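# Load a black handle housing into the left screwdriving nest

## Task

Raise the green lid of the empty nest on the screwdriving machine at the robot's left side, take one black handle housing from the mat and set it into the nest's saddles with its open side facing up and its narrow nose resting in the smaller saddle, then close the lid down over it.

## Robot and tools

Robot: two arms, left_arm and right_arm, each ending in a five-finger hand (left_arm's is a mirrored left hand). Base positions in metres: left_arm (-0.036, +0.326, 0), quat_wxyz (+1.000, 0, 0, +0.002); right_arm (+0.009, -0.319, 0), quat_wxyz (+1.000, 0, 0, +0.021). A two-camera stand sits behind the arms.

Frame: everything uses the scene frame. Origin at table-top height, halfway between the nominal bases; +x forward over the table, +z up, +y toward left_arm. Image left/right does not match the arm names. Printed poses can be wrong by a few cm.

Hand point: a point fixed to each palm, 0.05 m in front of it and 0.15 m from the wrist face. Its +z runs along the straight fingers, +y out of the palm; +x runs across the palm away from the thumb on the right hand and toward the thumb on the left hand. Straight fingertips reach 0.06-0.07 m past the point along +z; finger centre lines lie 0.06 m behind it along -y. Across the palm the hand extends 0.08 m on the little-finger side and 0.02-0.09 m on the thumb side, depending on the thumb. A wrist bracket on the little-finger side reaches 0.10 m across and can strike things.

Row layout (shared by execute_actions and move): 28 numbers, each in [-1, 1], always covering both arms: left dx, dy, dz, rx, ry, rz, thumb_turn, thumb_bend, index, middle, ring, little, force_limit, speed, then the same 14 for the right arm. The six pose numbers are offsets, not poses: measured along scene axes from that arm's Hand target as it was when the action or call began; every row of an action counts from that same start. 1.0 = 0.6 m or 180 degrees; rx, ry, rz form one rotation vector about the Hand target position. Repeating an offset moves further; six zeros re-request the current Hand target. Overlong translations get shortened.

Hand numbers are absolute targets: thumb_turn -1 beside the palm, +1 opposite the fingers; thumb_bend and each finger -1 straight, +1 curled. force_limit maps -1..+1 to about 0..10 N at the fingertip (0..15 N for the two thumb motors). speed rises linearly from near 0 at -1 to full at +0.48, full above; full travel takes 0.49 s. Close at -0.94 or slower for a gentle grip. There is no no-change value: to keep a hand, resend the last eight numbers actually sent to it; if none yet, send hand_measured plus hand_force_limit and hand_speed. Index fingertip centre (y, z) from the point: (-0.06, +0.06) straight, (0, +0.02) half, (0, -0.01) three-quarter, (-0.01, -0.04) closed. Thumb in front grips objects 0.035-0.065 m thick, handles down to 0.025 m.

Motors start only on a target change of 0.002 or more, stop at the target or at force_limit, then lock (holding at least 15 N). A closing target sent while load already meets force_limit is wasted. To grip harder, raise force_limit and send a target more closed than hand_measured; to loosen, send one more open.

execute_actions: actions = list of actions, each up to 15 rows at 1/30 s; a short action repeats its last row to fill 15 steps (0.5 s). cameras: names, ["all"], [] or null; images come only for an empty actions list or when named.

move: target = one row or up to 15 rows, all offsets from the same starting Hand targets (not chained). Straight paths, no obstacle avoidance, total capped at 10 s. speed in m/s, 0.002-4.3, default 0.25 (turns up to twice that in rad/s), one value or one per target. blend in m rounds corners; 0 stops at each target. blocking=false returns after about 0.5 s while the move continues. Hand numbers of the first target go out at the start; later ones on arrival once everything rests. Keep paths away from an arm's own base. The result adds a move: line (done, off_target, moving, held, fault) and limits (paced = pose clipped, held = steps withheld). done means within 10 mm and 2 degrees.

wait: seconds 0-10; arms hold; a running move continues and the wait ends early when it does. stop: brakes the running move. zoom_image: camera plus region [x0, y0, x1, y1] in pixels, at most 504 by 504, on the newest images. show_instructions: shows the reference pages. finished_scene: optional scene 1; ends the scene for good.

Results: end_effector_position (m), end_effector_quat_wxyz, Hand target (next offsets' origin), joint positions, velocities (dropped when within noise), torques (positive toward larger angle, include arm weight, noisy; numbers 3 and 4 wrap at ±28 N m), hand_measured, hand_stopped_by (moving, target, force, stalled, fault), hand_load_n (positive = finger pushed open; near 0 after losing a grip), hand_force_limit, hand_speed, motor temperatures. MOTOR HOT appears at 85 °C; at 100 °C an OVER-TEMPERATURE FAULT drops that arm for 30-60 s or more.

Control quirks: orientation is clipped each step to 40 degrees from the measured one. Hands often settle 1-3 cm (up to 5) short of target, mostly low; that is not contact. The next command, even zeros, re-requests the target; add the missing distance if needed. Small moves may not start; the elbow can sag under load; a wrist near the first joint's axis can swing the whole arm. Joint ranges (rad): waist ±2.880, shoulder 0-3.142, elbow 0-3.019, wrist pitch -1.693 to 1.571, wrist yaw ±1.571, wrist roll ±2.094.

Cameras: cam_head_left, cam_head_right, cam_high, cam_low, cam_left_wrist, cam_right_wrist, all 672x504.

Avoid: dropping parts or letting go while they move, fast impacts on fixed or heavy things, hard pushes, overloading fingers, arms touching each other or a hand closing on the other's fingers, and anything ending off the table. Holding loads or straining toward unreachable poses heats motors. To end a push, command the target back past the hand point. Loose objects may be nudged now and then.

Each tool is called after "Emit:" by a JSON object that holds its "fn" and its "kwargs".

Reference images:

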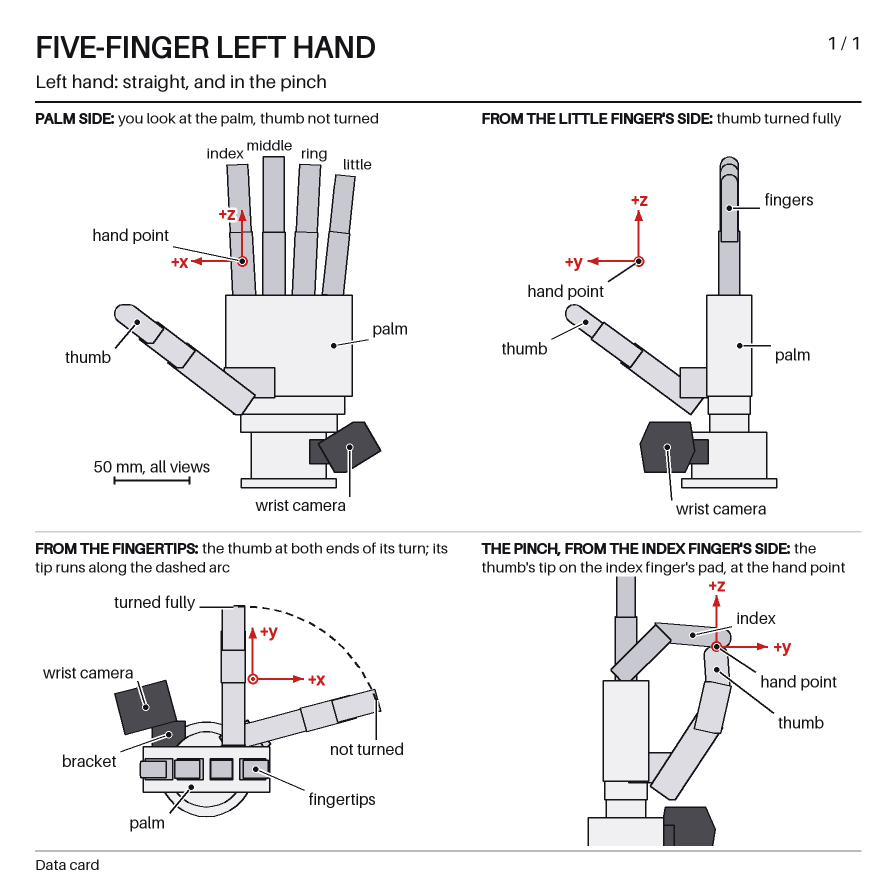

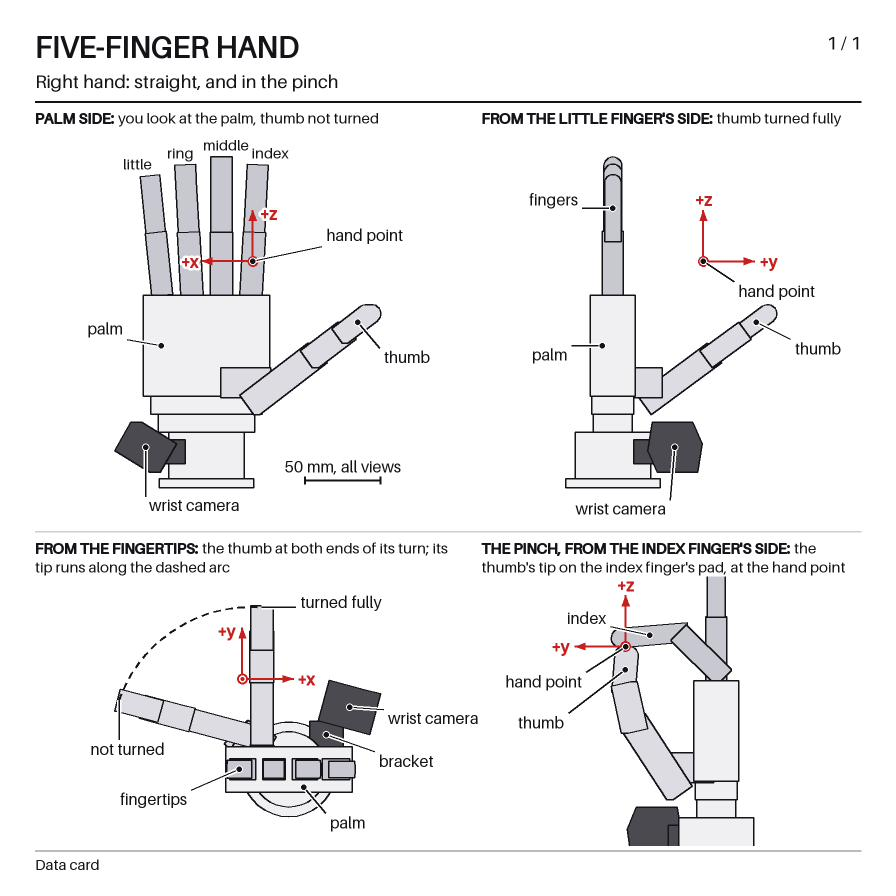

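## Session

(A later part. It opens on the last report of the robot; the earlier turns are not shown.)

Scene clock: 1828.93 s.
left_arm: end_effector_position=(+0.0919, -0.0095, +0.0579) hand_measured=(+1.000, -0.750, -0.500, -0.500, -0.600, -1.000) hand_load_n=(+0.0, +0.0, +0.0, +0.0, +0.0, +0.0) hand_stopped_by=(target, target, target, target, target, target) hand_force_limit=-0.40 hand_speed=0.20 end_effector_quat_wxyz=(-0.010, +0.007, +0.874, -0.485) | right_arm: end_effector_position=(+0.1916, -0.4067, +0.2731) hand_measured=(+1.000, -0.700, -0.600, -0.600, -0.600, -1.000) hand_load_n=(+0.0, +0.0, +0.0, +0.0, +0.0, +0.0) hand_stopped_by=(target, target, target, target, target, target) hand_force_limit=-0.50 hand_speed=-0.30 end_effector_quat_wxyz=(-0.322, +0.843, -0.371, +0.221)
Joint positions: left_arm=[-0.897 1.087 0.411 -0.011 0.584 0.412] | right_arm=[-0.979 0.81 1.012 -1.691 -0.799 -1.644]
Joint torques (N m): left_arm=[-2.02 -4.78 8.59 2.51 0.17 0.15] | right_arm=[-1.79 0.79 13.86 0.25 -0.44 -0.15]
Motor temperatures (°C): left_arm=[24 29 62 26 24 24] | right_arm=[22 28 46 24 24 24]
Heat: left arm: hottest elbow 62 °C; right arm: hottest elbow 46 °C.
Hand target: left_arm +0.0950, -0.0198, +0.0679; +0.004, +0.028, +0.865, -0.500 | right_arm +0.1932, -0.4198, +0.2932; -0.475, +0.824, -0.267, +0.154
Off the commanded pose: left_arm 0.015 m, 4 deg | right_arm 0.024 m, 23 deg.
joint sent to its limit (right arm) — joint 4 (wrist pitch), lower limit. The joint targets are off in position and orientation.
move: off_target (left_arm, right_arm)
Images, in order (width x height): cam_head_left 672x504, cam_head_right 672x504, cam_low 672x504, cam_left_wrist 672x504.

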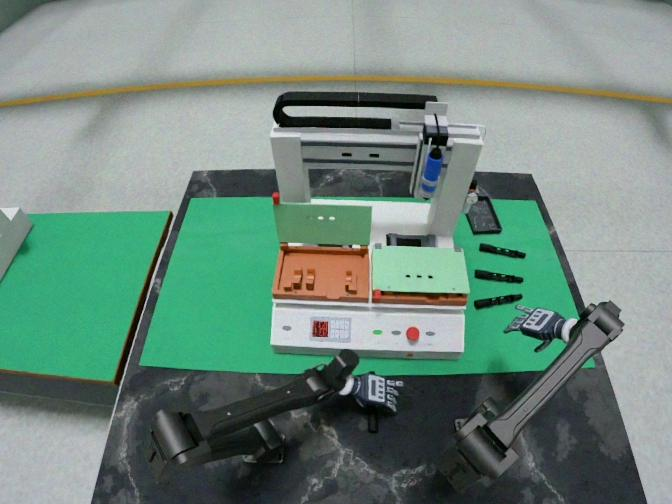

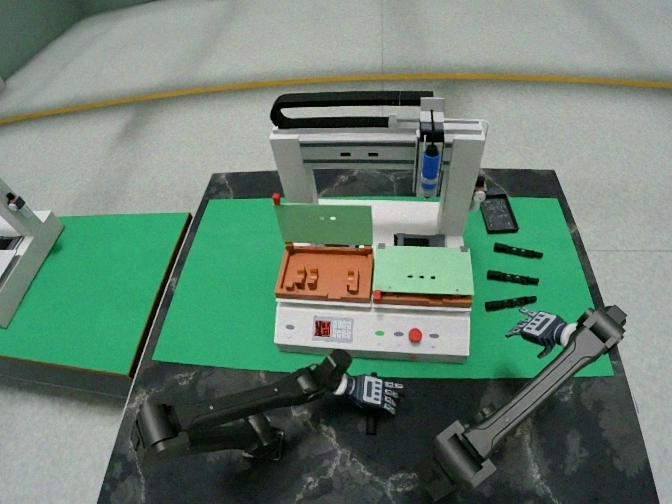

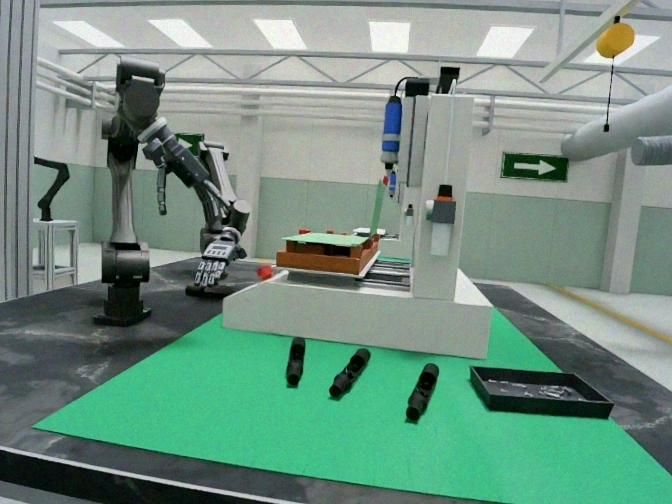

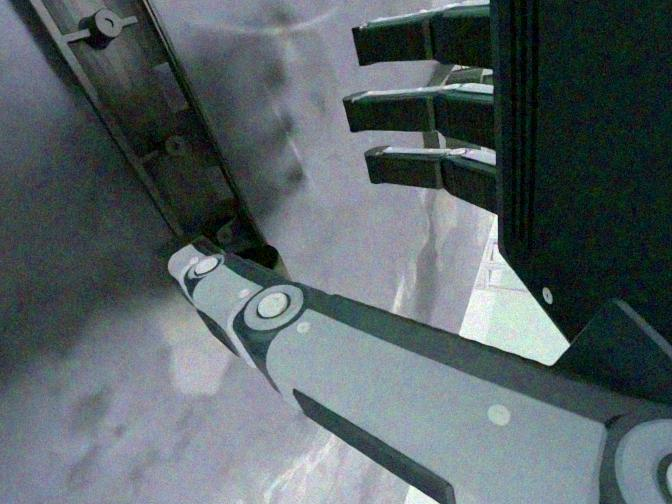

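Emit:
{"fn": "move", "kwargs": {"target": [0.02, 0, -0.03, 0, 0, 0, 1, -0.75, -0.5, -0.5, -0.6, -1, -0.4, 0.2, 0, 0, 0, 0, 0, 0, 1, -0.7, -0.6, -0.6, -0.6, -1, -0.5, -0.3], "speed": 0.06, "cameras": ["cam_low", "cam_head_left", "cam_head_right", "cam_left_wrist"]}}

Emit:
{"fn": "zoom_image", "kwargs": {"camera": "cam_head_left", "region": [330, 360, 430, 450]}}

Emit:
{"fn": "zoom_image", "kwargs": {"camera": "cam_low", "region": [170, 220, 270, 310]}}

Scene clock: 1876.30 s.
left_arm: end_effector_position=(+0.0997, -0.0136, +0.0429) hand_measured=(+1.000, -0.750, -0.500, -0.500, -0.600, -1.000) hand_load_n=(+0.0, +0.0, +0.0, +0.0, +0.0, +0.0) hand_stopped_by=(target, target, target, target, target, target) hand_force_limit=-0.40 hand_speed=0.20 end_effector_quat_wxyz=(-0.009, +0.014, +0.873, -0.487) | right_arm: end_effector_position=(+0.1916, -0.4067, +0.2731) hand_measured=(+1.000, -0.700, -0.600, -0.600, -0.600, -1.000) hand_load_n=(+0.5, +0.5, +0.0, +0.0, +0.0, +0.0) hand_stopped_by=(target, target, target, target, target, target) hand_force_limit=-0.50 hand_speed=-0.30 end_effector_quat_wxyz=(-0.322, +0.843, -0.371, +0.221)
Joint positions: left_arm=[-0.883 1.163 0.408 0.062 0.601 0.436] | right_arm=[-0.979 0.81 1.012 -1.691 -0.799 -1.644]
Joint torques (N m): left_arm=[-0.21 -4.95 7.79 2.5 0.65 0.15] | right_arm=[-2.37 0.21 13.64 0.18 -0.48 -0.17]
Motor temperatures (°C): left_arm=[24 29 55 26 24 24] | right_arm=[22 28 48 24 24 24]
Heat: left arm: hottest elbow 55 °C; right arm: hottest elbow 48 °C.
Hand target: left_arm +0.1070, -0.0198, +0.0499; +0.004, +0.028, +0.865, -0.500 | right_arm +0.1932, -0.4198, +0.2932; -0.475, +0.824, -0.267, +0.154
Off the commanded pose: left_arm 0.012 m, 3 deg | right_arm 0.024 m, 23 deg.
joint sent to its limit (right arm) — joint 4 (wrist pitch), lower limit. The joint targets are off in position and orientation.
move: off_target (left_arm, right_arm)
Images, in order (width x height): cam_head_left 672x504, cam_head_right 672x504, cam_low 672x504, cam_left_wrist 672x504.

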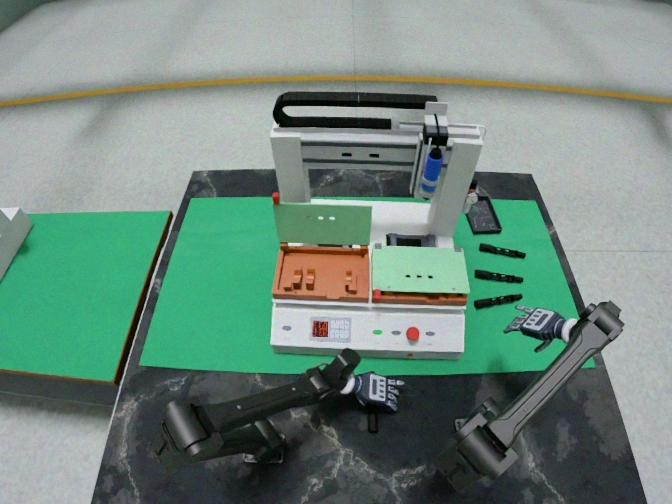

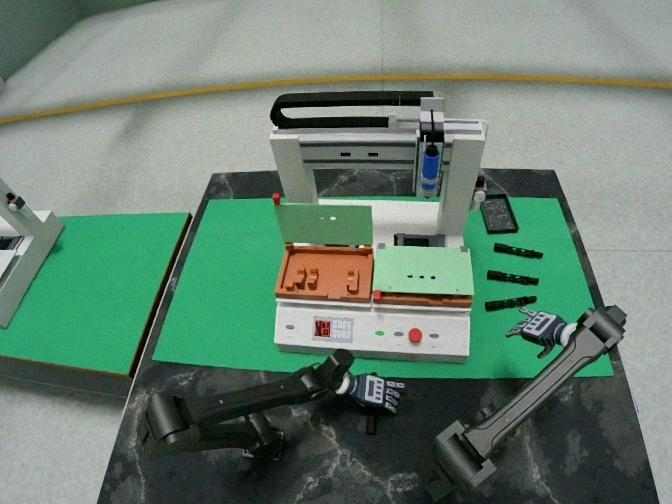

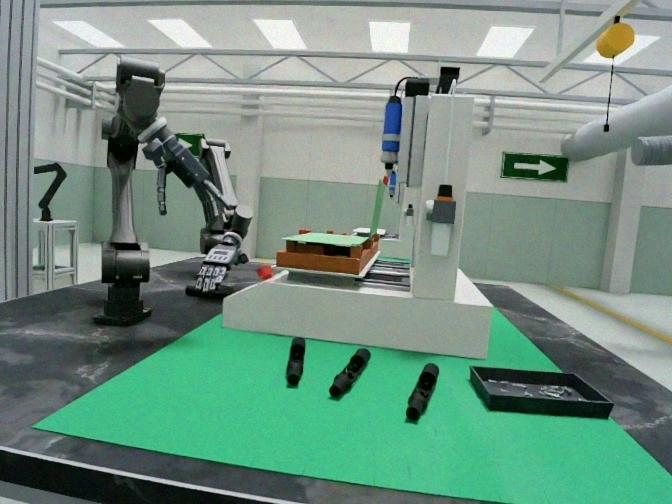

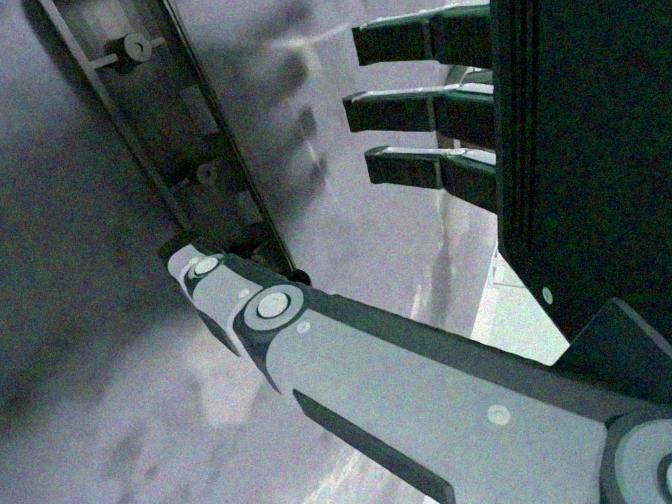

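Scaled by 5.040 from the camera's 672x504 image, which has a finer 960x720 frame.

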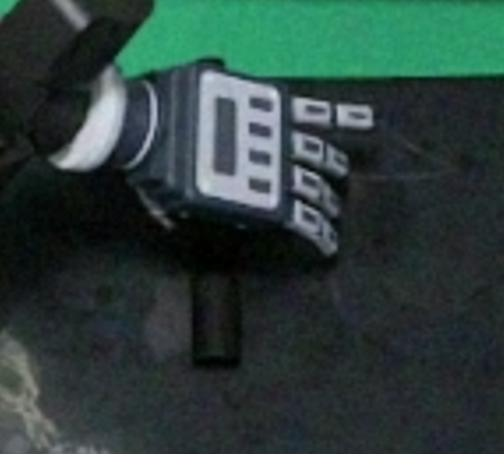

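Scaled by 5.040 from the camera's 672x504 image, which has a finer 960x720 frame.

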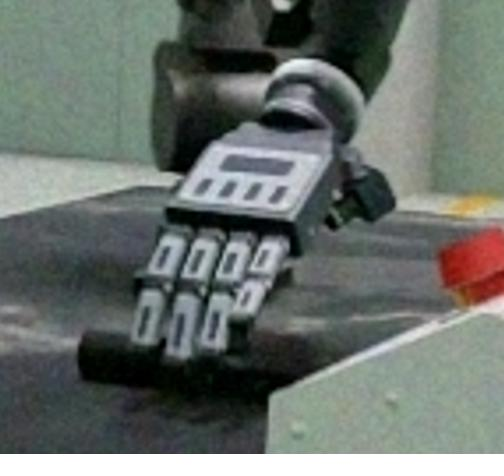

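Emit:
{"fn": "move", "kwargs": {"target": [0.0117, 0.0108, -0.02, 0, 0, 0, 1, -0.75, -0.5, -0.5, -0.6, -1, -0.4, 0.2, 0, 0, 0, 0, 0, 0, 1, -0.7, -0.6, -0.6, -0.6, -1, -0.5, -0.3], "speed": 0.06, "cameras": ["cam_low", "cam_head_left", "cam_left_wrist"]}}

Emit:
{"fn": "zoom_image", "kwargs": {"camera": "cam_head_left", "region": [330, 360, 430, 450]}}

Emit:
{"fn": "zoom_image", "kwargs": {"camera": "cam_low", "region": [170, 220, 270, 310]}}

Scene clock: 1903.50 s.
left_arm: end_effector_position=(+0.1074, -0.0073, +0.0320) hand_measured=(+1.000, -0.750, -0.500, -0.500, -0.600, -1.000) hand_load_n=(+0.0, +0.0, -0.5, +0.0, +0.0, -0.5) hand_stopped_by=(target, target, target, target, target, target) hand_force_limit=-0.40 hand_speed=0.20 end_effector_quat_wxyz=(-0.008, +0.014, +0.873, -0.488) | right_arm: end_effector_position=(+0.1916, -0.4067, +0.2731) hand_measured=(+1.000, -0.700, -0.600, -0.600, -0.600, -1.000) hand_load_n=(+0.0, +0.0, +0.0, +0.0, +0.0, +0.0) hand_stopped_by=(target, target, target, target, target, target) hand_force_limit=-0.50 hand_speed=-0.30 end_effector_quat_wxyz=(-0.322, +0.843, -0.371, +0.221)
Joint positions: left_arm=[-0.846 1.198 0.395 0.099 0.629 0.464] | right_arm=[-0.979 0.81 1.012 -1.691 -0.799 -1.644]
Joint torques (N m): left_arm=[-0.21 -5.01 7.46 2.48 0.68 0.15] | right_arm=[-2.02 0.44 13.65 0.14 -0.43 -0.17]
Heat: left arm: hottest elbow 54 °C; right arm: hottest elbow 48 °C.
Hand target: left_arm +0.1140, -0.0133, +0.0379; +0.004, +0.028, +0.865, -0.500 | right_arm +0.1932, -0.4198, +0.2932; -0.475, +0.824, -0.267, +0.154
Off the commanded pose: left_arm 0.011 m, 3 deg | right_arm 0.024 m, 23 deg.
joint sent to its limit (right arm) — joint 4 (wrist pitch), lower limit. The joint targets are off in position and orientation.
move: off_target (left_arm, right_arm)
Images, in order (width x height): cam_head_left 672x504, cam_low 672x504, cam_left_wrist 672x504.

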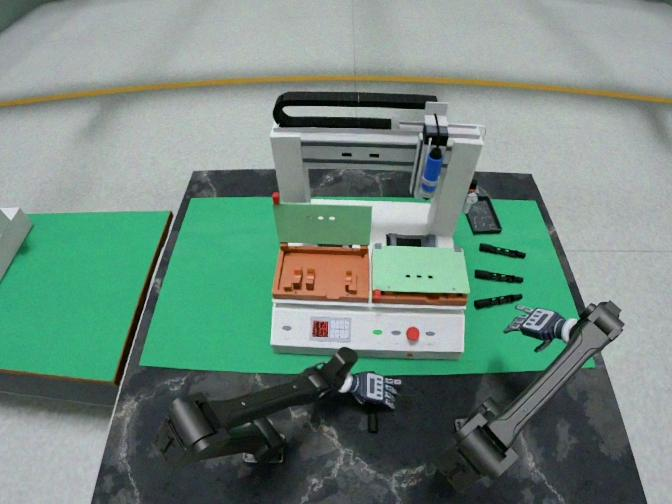

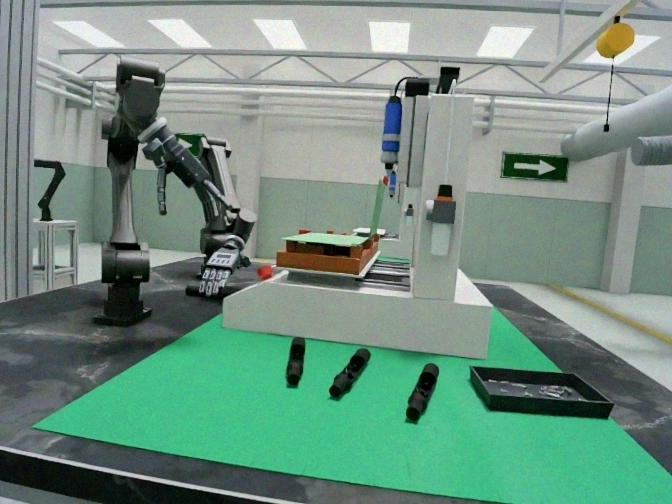

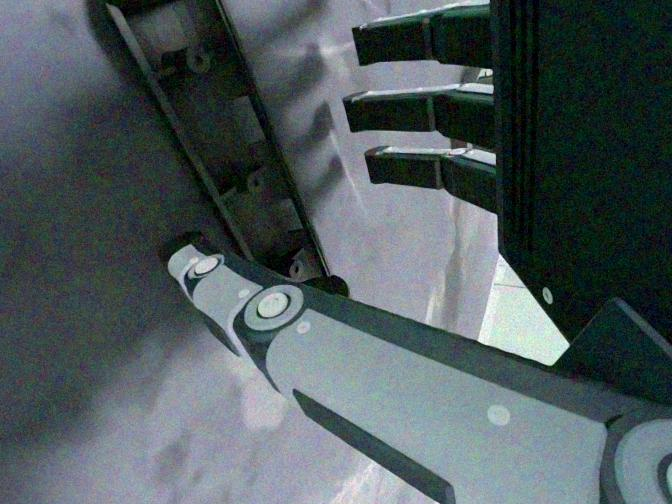

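Scaled by 5.040 from the camera's 672x504 image, which has a finer 960x720 frame.

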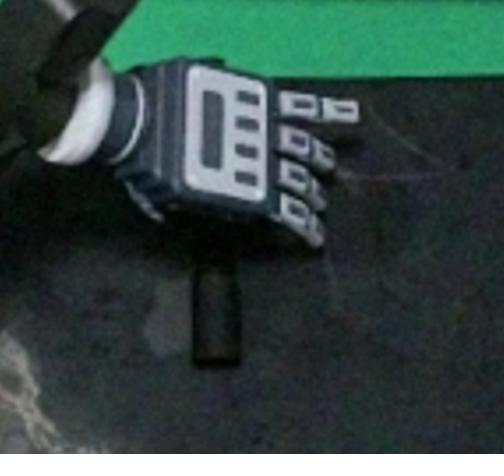

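Scaled by 5.040 from the camera's 672x504 image, which has a finer 960x720 frame.

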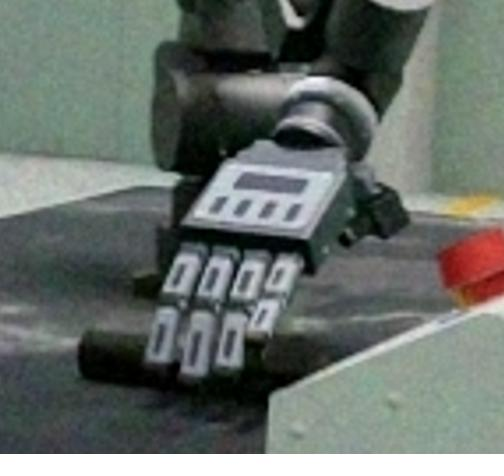

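Emit:
{"fn": "move", "kwargs": {"target": [0.004, 0.0, -0.008, 0, 0, 0, 1, -0.75, -0.5, -0.5, -0.6, -1, -0.4, 0.2, 0, 0, 0, 0, 0, 0, 1, -0.7, -0.6, -0.6, -0.6, -1, -0.5, -0.3], "speed": 0.04}}

Scene clock: 1917.30 s.
left_arm: end_effector_position=(+0.1081, -0.0088, +0.0279) hand_measured=(+1.000, -0.750, -0.500, -0.500, -0.600, -1.000) hand_load_n=(+0.0, +0.0, +0.0, +0.0, +0.0, +0.0) hand_stopped_by=(target, target, target, target, target, target) hand_force_limit=-0.40 hand_speed=0.20 end_effector_quat_wxyz=(-0.009, +0.017, +0.872, -0.488) | right_arm: end_effector_position=(+0.1916, -0.4067, +0.2731) hand_measured=(+1.000, -0.700, -0.600, -0.600, -0.600, -1.000) hand_load_n=(+0.0, +0.0, -0.5, +0.0, +0.0, +0.0) hand_stopped_by=(target, target, target, target, target, target) hand_force_limit=-0.50 hand_speed=-0.30 end_effector_quat_wxyz=(-0.322, +0.843, -0.371, +0.221)
Joint positions: left_arm=[-0.846 1.219 0.395 0.119 0.633 0.469] | right_arm=[-0.979 0.81 1.012 -1.691 -0.799 -1.644]
Joint torques (N m): left_arm=[-0.15 -5.07 7.17 2.45 0.67 0.15] | right_arm=[-1.73 0.26 13.72 0.18 -0.48 -0.15]
Heat: left arm: hottest elbow 52 °C; right arm: hottest elbow 49 °C.
Hand target: left_arm +0.1164, -0.0133, +0.0331; +0.004, +0.028, +0.865, -0.500 | right_arm +0.1932, -0.4198, +0.2932; -0.475, +0.824, -0.267, +0.154
Off the commanded pose: left_arm 0.011 m, 2 deg | right_arm 0.024 m, 23 deg.
joint sent to its limit (right arm) — joint 4 (wrist pitch), lower limit. The joint targets are off in position and orientation.
move: off_target (left_arm, right_arm)

Emit:
{"fn": "move", "kwargs": {"target": [0.002, 0.0, -0.005, 0, 0, 0, 1, -0.75, -0.4, -0.4, -0.6, -1, -0.4, 0.2, 0, 0, 0, 0, 0, 0, 1, -0.7, -0.6, -0.6, -0.6, -1, -0.5, -0.3], "speed": 0.04, "cameras": ["cam_low", "cam_left_wrist"]}}

Emit:
{"fn": "zoom_image", "kwargs": {"camera": "cam_low", "region": [170, 220, 270, 310]}}

Scene clock: 1923.77 s.
left_arm: end_effector_position=(+0.1085, -0.0097, +0.0257) hand_measured=(+1.000, -0.750, -0.400, -0.400, -0.600, -1.000) hand_load_n=(+0.0, +0.0, +0.0, +0.0, +0.0, +0.0) hand_stopped_by=(target, target, target, target, target, target) hand_force_limit=-0.40 hand_speed=0.20 end_effector_quat_wxyz=(-0.009, +0.019, +0.872, -0.489) | right_arm: end_effector_position=(+0.1916, -0.4067, +0.2731) hand_measured=(+1.000, -0.700, -0.600, -0.600, -0.600, -1.000) hand_load_n=(+0.0, +0.0, +0.0, +0.0, +0.0, +0.0) hand_stopped_by=(target, target, target, target, target, target) hand_force_limit=-0.50 hand_speed=-0.30 end_effector_quat_wxyz=(-0.322, +0.843, -0.371, +0.221)
Joint positions: left_arm=[-0.846 1.232 0.395 0.131 0.636 0.472] | right_arm=[-0.979 0.81 1.012 -1.691 -0.799 -1.644]
Joint torques (N m): left_arm=[-0.15 -5.13 6.95 2.45 0.68 0.15] | right_arm=[-1.9 0.26 13.85 0.21 -0.46 -0.14]
Heat: left arm: hottest elbow 52 °C; right arm: hottest elbow 49 °C.
Hand target: left_arm +0.1176, -0.0133, +0.0301; +0.004, +0.028, +0.865, -0.500 | right_arm +0.1932, -0.4198, +0.2932; -0.475, +0.824, -0.267, +0.154
Off the commanded pose: left_arm 0.011 m, 2 deg | right_arm 0.024 m, 23 deg.
joint sent to its limit (right arm) — joint 4 (wrist pitch), lower limit. The joint targets are off in position and orientation.
move: off_target (left_arm, right_arm)
Images, in order (width x height): cam_low 672x504, cam_left_wrist 672x504.

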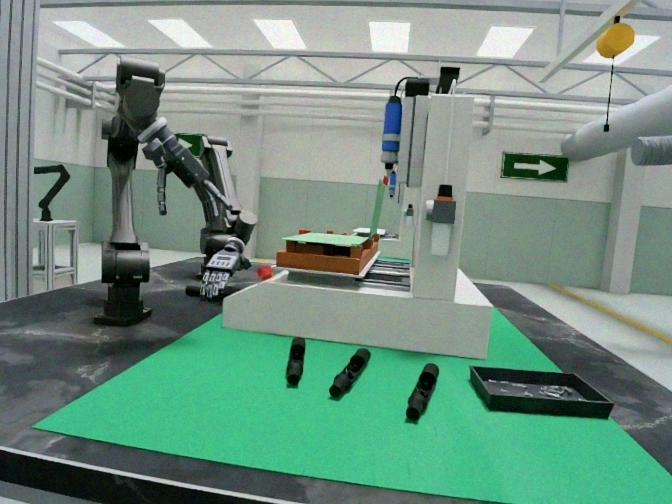

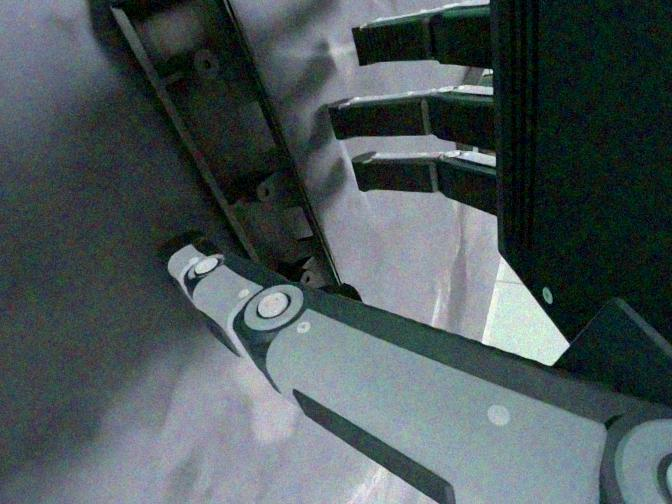

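Scaled by 5.040 from the camera's 672x504 image, which has a finer 960x720 frame.

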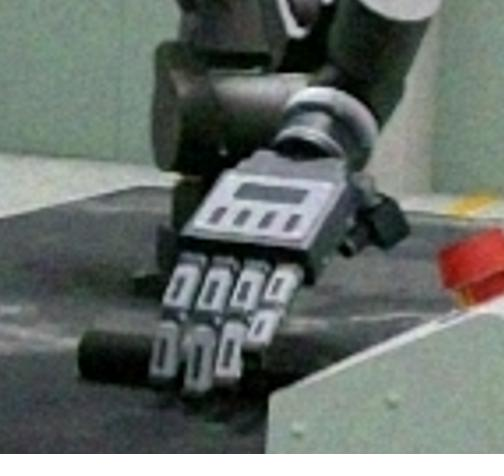

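Emit:
{"fn": "move", "kwargs": {"target": [[0, 0.0, 0, 0, 0, 0, 1, -0.5, -0.2, -0.2, -0.6, -1, -0.6, -0.7, 0, 0, 0, 0, 0, 0, 1, -0.7, -0.6, -0.6, -0.6, -1, -0.5, -0.3],[0, 0.0, 0, 0, 0, 0, 1, -0.5, 0.3, 0.3, -0.6, -1, -0.5, -0.85, 0, 0, 0, 0, 0, 0, 1, -0.7, -0.6, -0.6, -0.6, -1, -0.5, -0.3]], "speed": 0.04, "cameras": ["cam_low", "cam_left_wrist", "cam_head_left"]}}

Scene clock: 1936.53 s.
left_arm: end_effector_position=(+0.1085, -0.0097, +0.0257) hand_measured=(+1.000, -0.502, +0.048, +0.034, -0.600, -1.000) hand_load_n=(-2.0, +6.0, +2.0, +4.5, +0.0, +0.0) hand_stopped_by=(target, target, force, force, target, target) hand_force_limit=-0.50 hand_speed=-0.85 end_effector_quat_wxyz=(-0.009, +0.019, +0.872, -0.489) | right_arm: end_effector_position=(+0.1916, -0.4067, +0.2731) hand_measured=(+1.000, -0.700, -0.600, -0.600, -0.600, -1.000) hand_load_n=(+0.0, +0.0, +0.0, +0.0, +0.0, +0.0) hand_stopped_by=(target, target, target, target, target, target) hand_force_limit=-0.50 hand_speed=-0.30 end_effector_quat_wxyz=(-0.322, +0.843, -0.371, +0.221)
Joint positions: left_arm=[-0.846 1.232 0.395 0.131 0.636 0.472] | right_arm=[-0.979 0.81 1.012 -1.691 -0.799 -1.644]
Joint torques (N m): left_arm=[-0.15 -5.13 6.97 2.45 0.66 0.15] | right_arm=[-2.14 0.32 13.7 0.24 -0.48 -0.16]
Motor temperatures (°C): left_arm=[24 29 50 26 25 24] | right_arm=[22 28 49 24 24 24]
Heat: left arm: hottest elbow 50 °C; right arm: hottest elbow 49 °C.
Hand target: left_arm +0.1176, -0.0133, +0.0301; +0.004, +0.028, +0.865, -0.500 | right_arm +0.1932, -0.4198, +0.2932; -0.475, +0.824, -0.267, +0.154
Off the commanded pose: left_arm 0.011 m, 2 deg | right_arm 0.024 m, 23 deg.
joint sent to its limit (right arm) — joint 4 (wrist pitch), lower limit. The joint targets are off in position and orientation.
move: off_target (left_arm, right_arm); target 2's new numbers were sent with left_arm's hand 0.011 m and 2 deg from that target
Images, in order (width x height): cam_head_left 672x504, cam_low 672x504, cam_left_wrist 672x504.

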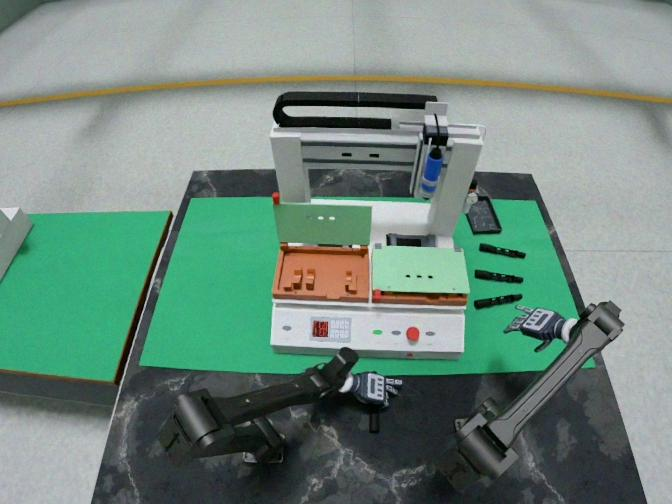

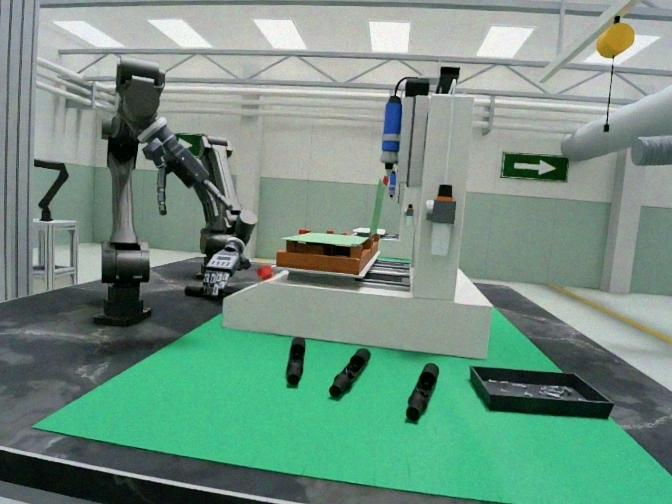

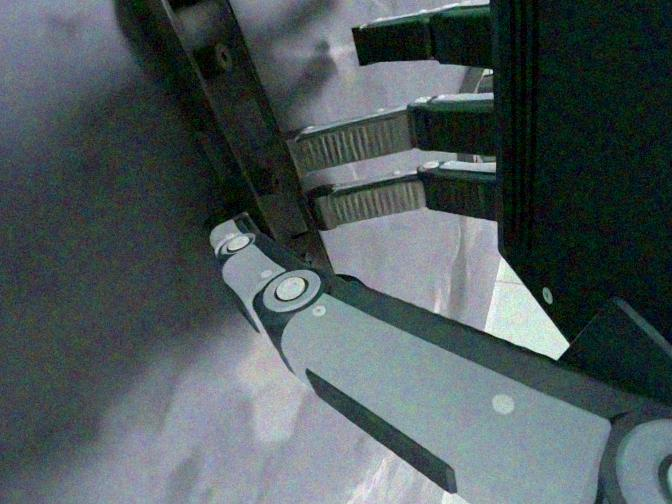

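Emit:
{"fn": "zoom_image", "kwargs": {"camera": "cam_left_wrist", "region": [110, 0, 390, 300]}}

Emit:
{"fn": "zoom_image", "kwargs": {"camera": "cam_low", "region": [170, 220, 270, 310]}}

Scaled by 1.680 from the camera's 672x504 image, which has a finer 960x720 frame.

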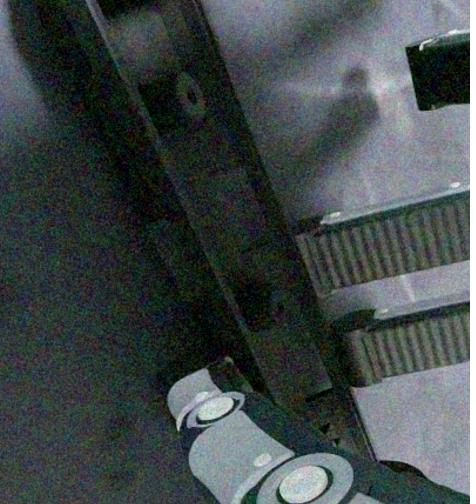

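Scaled by 5.040 from the camera's 672x504 image, which has a finer 960x720 frame.

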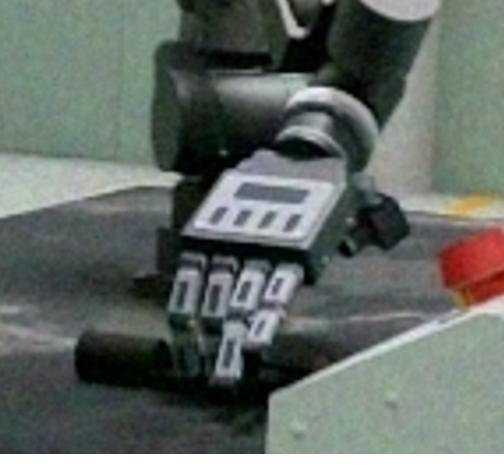

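Emit:
{"fn": "move", "kwargs": {"target": [0, 0, 0.1, 0, 0, 0, 1, -0.5, 0.3, 0.3, -0.6, -1, -0.5, -0.85, 0, 0, 0, 0, 0, 0, 1, -0.7, -0.6, -0.6, -0.6, -1, -0.5, -0.3], "speed": 0.06, "cameras": ["cam_low", "cam_left_wrist", "cam_head_left"]}}

Emit:
{"fn": "zoom_image", "kwargs": {"camera": "cam_low", "region": [170, 200, 270, 290]}}

Scene clock: 1962.37 s.
left_arm: end_effector_position=(+0.0995, +0.0019, +0.0625) hand_measured=(+1.000, -0.502, +0.048, +0.034, -0.600, -1.000) hand_load_n=(+0.0, +5.0, +0.0, +5.5, +0.0, +0.0) hand_stopped_by=(target, target, force, force, target, target) hand_force_limit=-0.50 hand_speed=-0.85 end_effector_quat_wxyz=(-0.018, +0.012, +0.878, -0.479) | right_arm: end_effector_position=(+0.1916, -0.4067, +0.2731) hand_measured=(+1.000, -0.700, -0.600, -0.600, -0.600, -1.000) hand_load_n=(+0.0, +0.0, +0.0, +0.0, +0.0, +0.0) hand_stopped_by=(target, target, target, target, target, target) hand_force_limit=-0.50 hand_speed=-0.30 end_effector_quat_wxyz=(-0.322, +0.843, -0.371, +0.221)
Joint positions: left_arm=[-0.843 1.074 0.433 -0.097 0.636 0.472] | right_arm=[-0.979 0.81 1.012 -1.691 -0.799 -1.644]
Joint torques (N m): left_arm=[-0.15 -5.6 12.22 1.03 0.66 0.14] | right_arm=[-1.9 0.21 13.53 0.35 -0.49 -0.13]
Heat: left arm: hottest elbow 49 °C; right arm: hottest elbow 49 °C.
Hand target: left_arm +0.1176, -0.0133, +0.0901; +0.004, +0.028, +0.865, -0.500 | right_arm +0.1932, -0.4198, +0.2932; -0.475, +0.824, -0.267, +0.154
Off the commanded pose: left_arm 0.036 m, 4 deg | right_arm 0.024 m, 23 deg.
joint sent to its limit (right arm) — joint 4 (wrist pitch), lower limit. The joint targets are off in position and orientation.
move: off_target (left_arm, right_arm)
Images, in order (width x height): cam_head_left 672x504, cam_low 672x504, cam_left_wrist 672x504.

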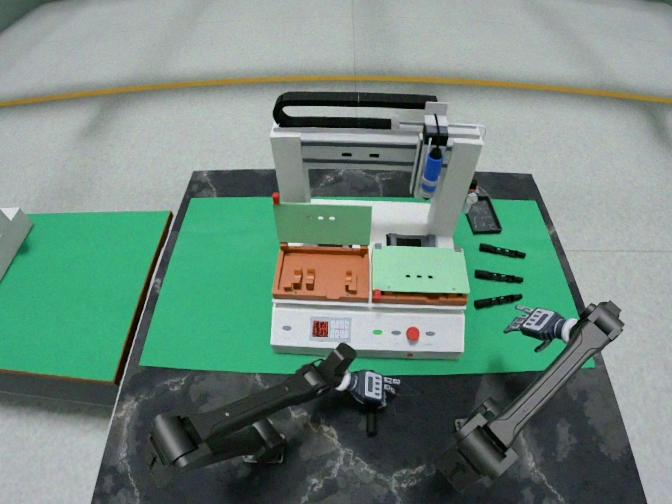

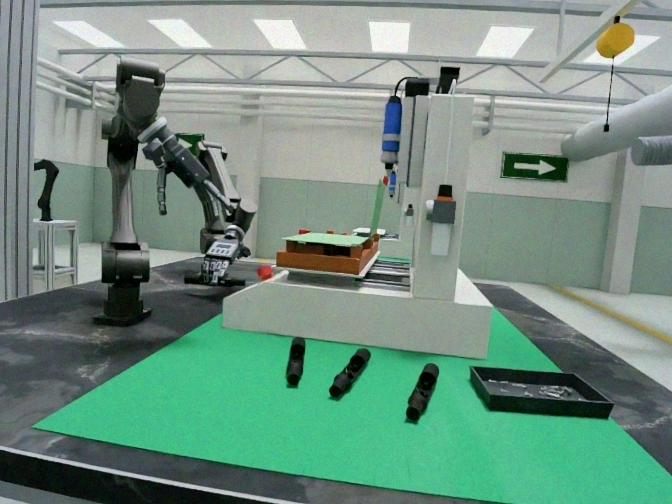

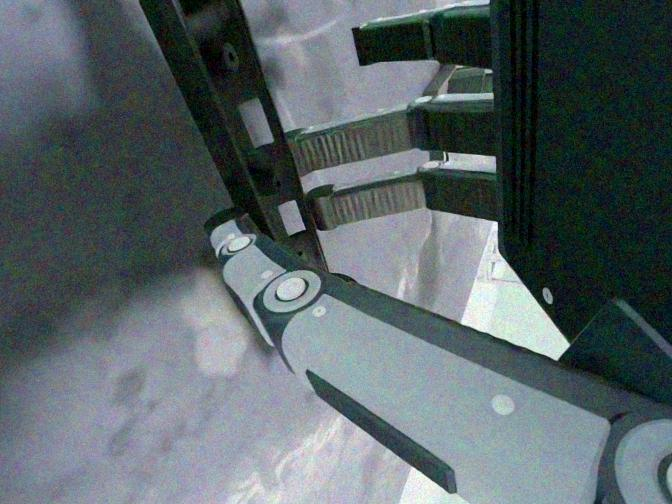

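Scaled by 5.040 from the camera's 672x504 image, which has a finer 960x720 frame.

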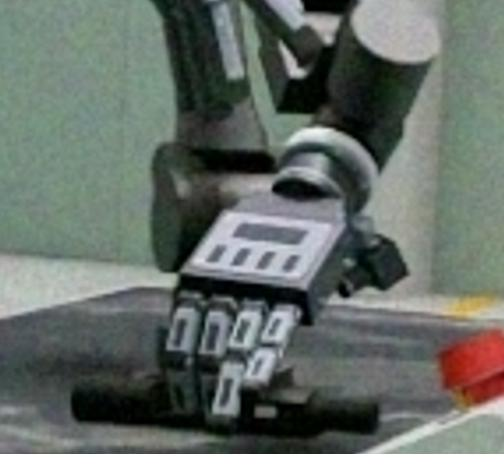

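Emit:
{"fn": "move", "kwargs": {"target": [0, 0, 0, 0, 0, 0, 1, -0.5, 0.35, 0.3, -0.6, -1, -0.5, -0.9, 0, 0, 0, 0, 0, 0, 1, -0.7, -0.6, -0.6, -0.6, -1, -0.5, -0.3], "speed": 0.06, "cameras": ["cam_low", "cam_left_wrist"]}}

Emit:
{"fn": "zoom_image", "kwargs": {"camera": "cam_left_wrist", "region": [110, 0, 390, 300]}}

Scene clock: 1977.23 s.
left_arm: end_effector_position=(+0.0995, +0.0019, +0.0625) hand_measured=(+1.000, -0.502, +0.350, +0.034, -0.600, -1.000) hand_load_n=(+0.5, +4.5, +0.0, +4.5, +0.0, +0.0) hand_stopped_by=(target, target, target, force, target, target) hand_force_limit=-0.50 hand_speed=-0.90 end_effector_quat_wxyz=(-0.018, +0.012, +0.878, -0.479) | right_arm: end_effector_position=(+0.1916, -0.4067, +0.2731) hand_measured=(+1.000, -0.700, -0.600, -0.600, -0.600, -1.000) hand_load_n=(+0.0, +0.0, +0.0, +0.0, +0.0, +0.0) hand_stopped_by=(target, target, target, target, target, target) hand_force_limit=-0.50 hand_speed=-0.30 end_effector_quat_wxyz=(-0.322, +0.843, -0.371, +0.221)
Joint positions: left_arm=[-0.843 1.074 0.433 -0.097 0.636 0.472] | right_arm=[-0.979 0.81 1.012 -1.691 -0.799 -1.644]
Joint torques (N m): left_arm=[-0.09 -5.48 12.22 1.05 0.66 0.14] | right_arm=[-2.78 1.2 13.89 0.27 -0.44 -0.15]
Heat: left arm: hottest elbow 51 °C; right arm: hottest elbow 49 °C.
Hand target: left_arm +0.1176, -0.0133, +0.0901; +0.004, +0.028, +0.865, -0.500 | right_arm +0.1932, -0.4198, +0.2932; -0.475, +0.824, -0.267, +0.154
Off the commanded pose: left_arm 0.036 m, 4 deg | right_arm 0.024 m, 23 deg.
joint sent to its limit (right arm) — joint 4 (wrist pitch), lower limit. The joint targets are off in position and orientation.
move: off_target (left_arm, right_arm)
Images, in order (width x height): cam_low 672x504, cam_left_wrist 672x504.

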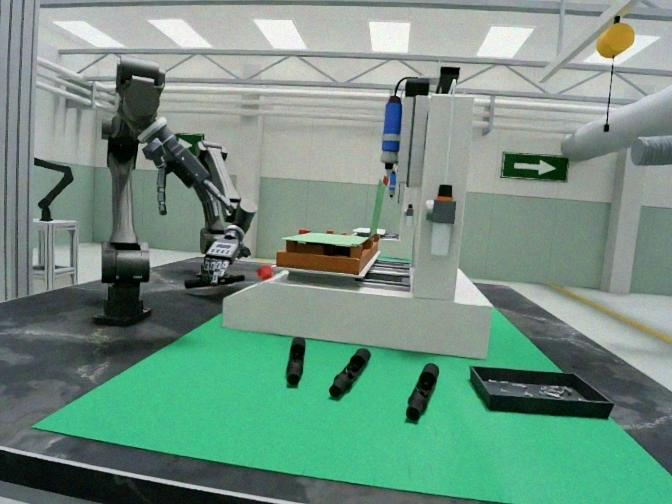

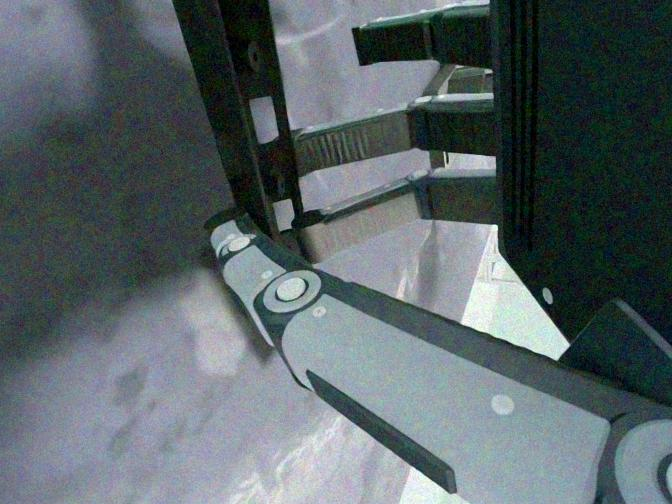

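Scaled by 1.680 from the camera's 672x504 image, which has a finer 960x720 frame.

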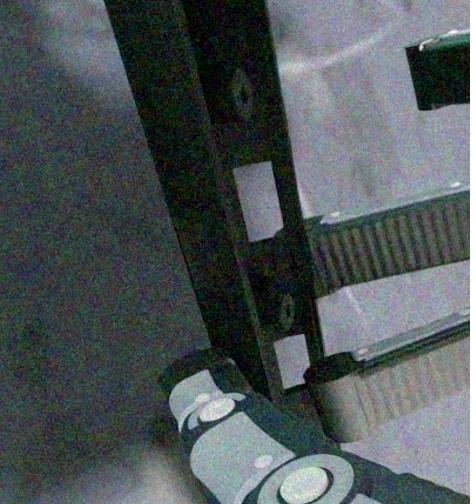

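Emit:
{"fn": "move", "kwargs": {"target": [[0, 0, 0, 0, 0, 0, 1, -0.5, 0.03, 0.3, -0.6, -1, -0.5, -0.7, 0, 0, 0, 0, 0, 0, 1, -0.7, -0.6, -0.6, -0.6, -1, -0.5, -0.3],[0, 0, -0.092, 0, 0, 0, 1, -0.5, 0.03, 0.3, -0.6, -1, -0.5, -0.7, 0, 0, 0, 0, 0, 0, 1, -0.7, -0.6, -0.6, -0.6, -1, -0.5, -0.3]], "speed": 0.05, "cameras": ["cam_low", "cam_left_wrist"]}}

Emit:
{"fn": "zoom_image", "kwargs": {"camera": "cam_low", "region": [170, 220, 270, 310]}}

Scene clock: 1995.90 s.
left_arm: end_effector_position=(+0.1092, -0.0064, +0.0270) hand_measured=(+1.000, -0.502, +0.030, +0.034, -0.600, -1.000) hand_load_n=(+0.0, +4.0, +0.0, +4.5, +0.0, -0.5) hand_stopped_by=(target, target, target, force, target, target) hand_force_limit=-0.50 hand_speed=-0.70 end_effector_quat_wxyz=(-0.010, +0.015, +0.874, -0.486) | right_arm: end_effector_position=(+0.1916, -0.4067, +0.2731) hand_measured=(+1.000, -0.700, -0.600, -0.600, -0.600, -1.000) hand_load_n=(+0.0, +0.0, +0.0, +0.0, +0.0, +0.0) hand_stopped_by=(target, target, target, target, target, target) hand_force_limit=-0.50 hand_speed=-0.30 end_effector_quat_wxyz=(-0.322, +0.843, -0.371, +0.221)
Joint positions: left_arm=[-0.838 1.219 0.396 0.107 0.636 0.473] | right_arm=[-0.979 0.81 1.012 -1.691 -0.799 -1.644]
Joint torques (N m): left_arm=[-0.21 -5.42 7.43 2.5 0.66 0.13] | right_arm=[-1.96 0.5 13.79 0.17 -0.45 -0.11]
Heat: left arm: hottest elbow 52 °C; right arm: hottest elbow 50 °C.
Hand target: left_arm +0.1176, -0.0133, +0.0349; +0.004, +0.028, +0.865, -0.500 | right_arm +0.1932, -0.4198, +0.2932; -0.475, +0.824, -0.267, +0.154
Off the commanded pose: left_arm 0.013 m, 3 deg | right_arm 0.024 m, 23 deg.
joint sent to its limit (right arm) — joint 4 (wrist pitch), lower limit. The joint targets are off in position and orientation.
move: off_target (left_arm, right_arm)
Images, in order (width x height): cam_low 672x504, cam_left_wrist 672x504.

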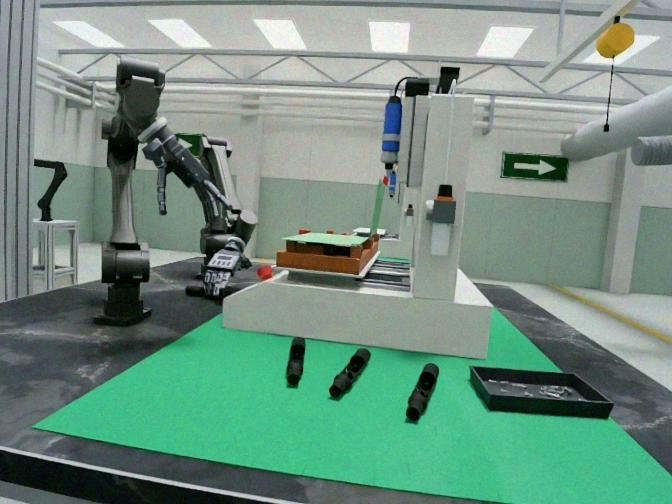

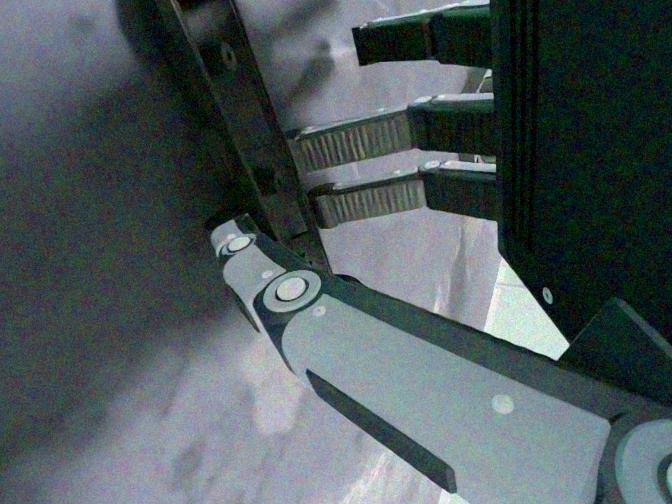

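Scaled by 5.040 from the camera's 672x504 image, which has a finer 960x720 frame.

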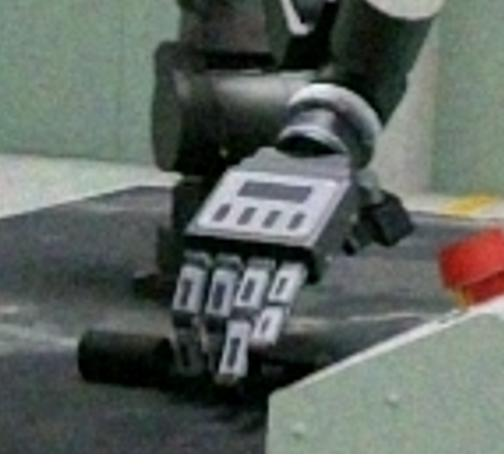

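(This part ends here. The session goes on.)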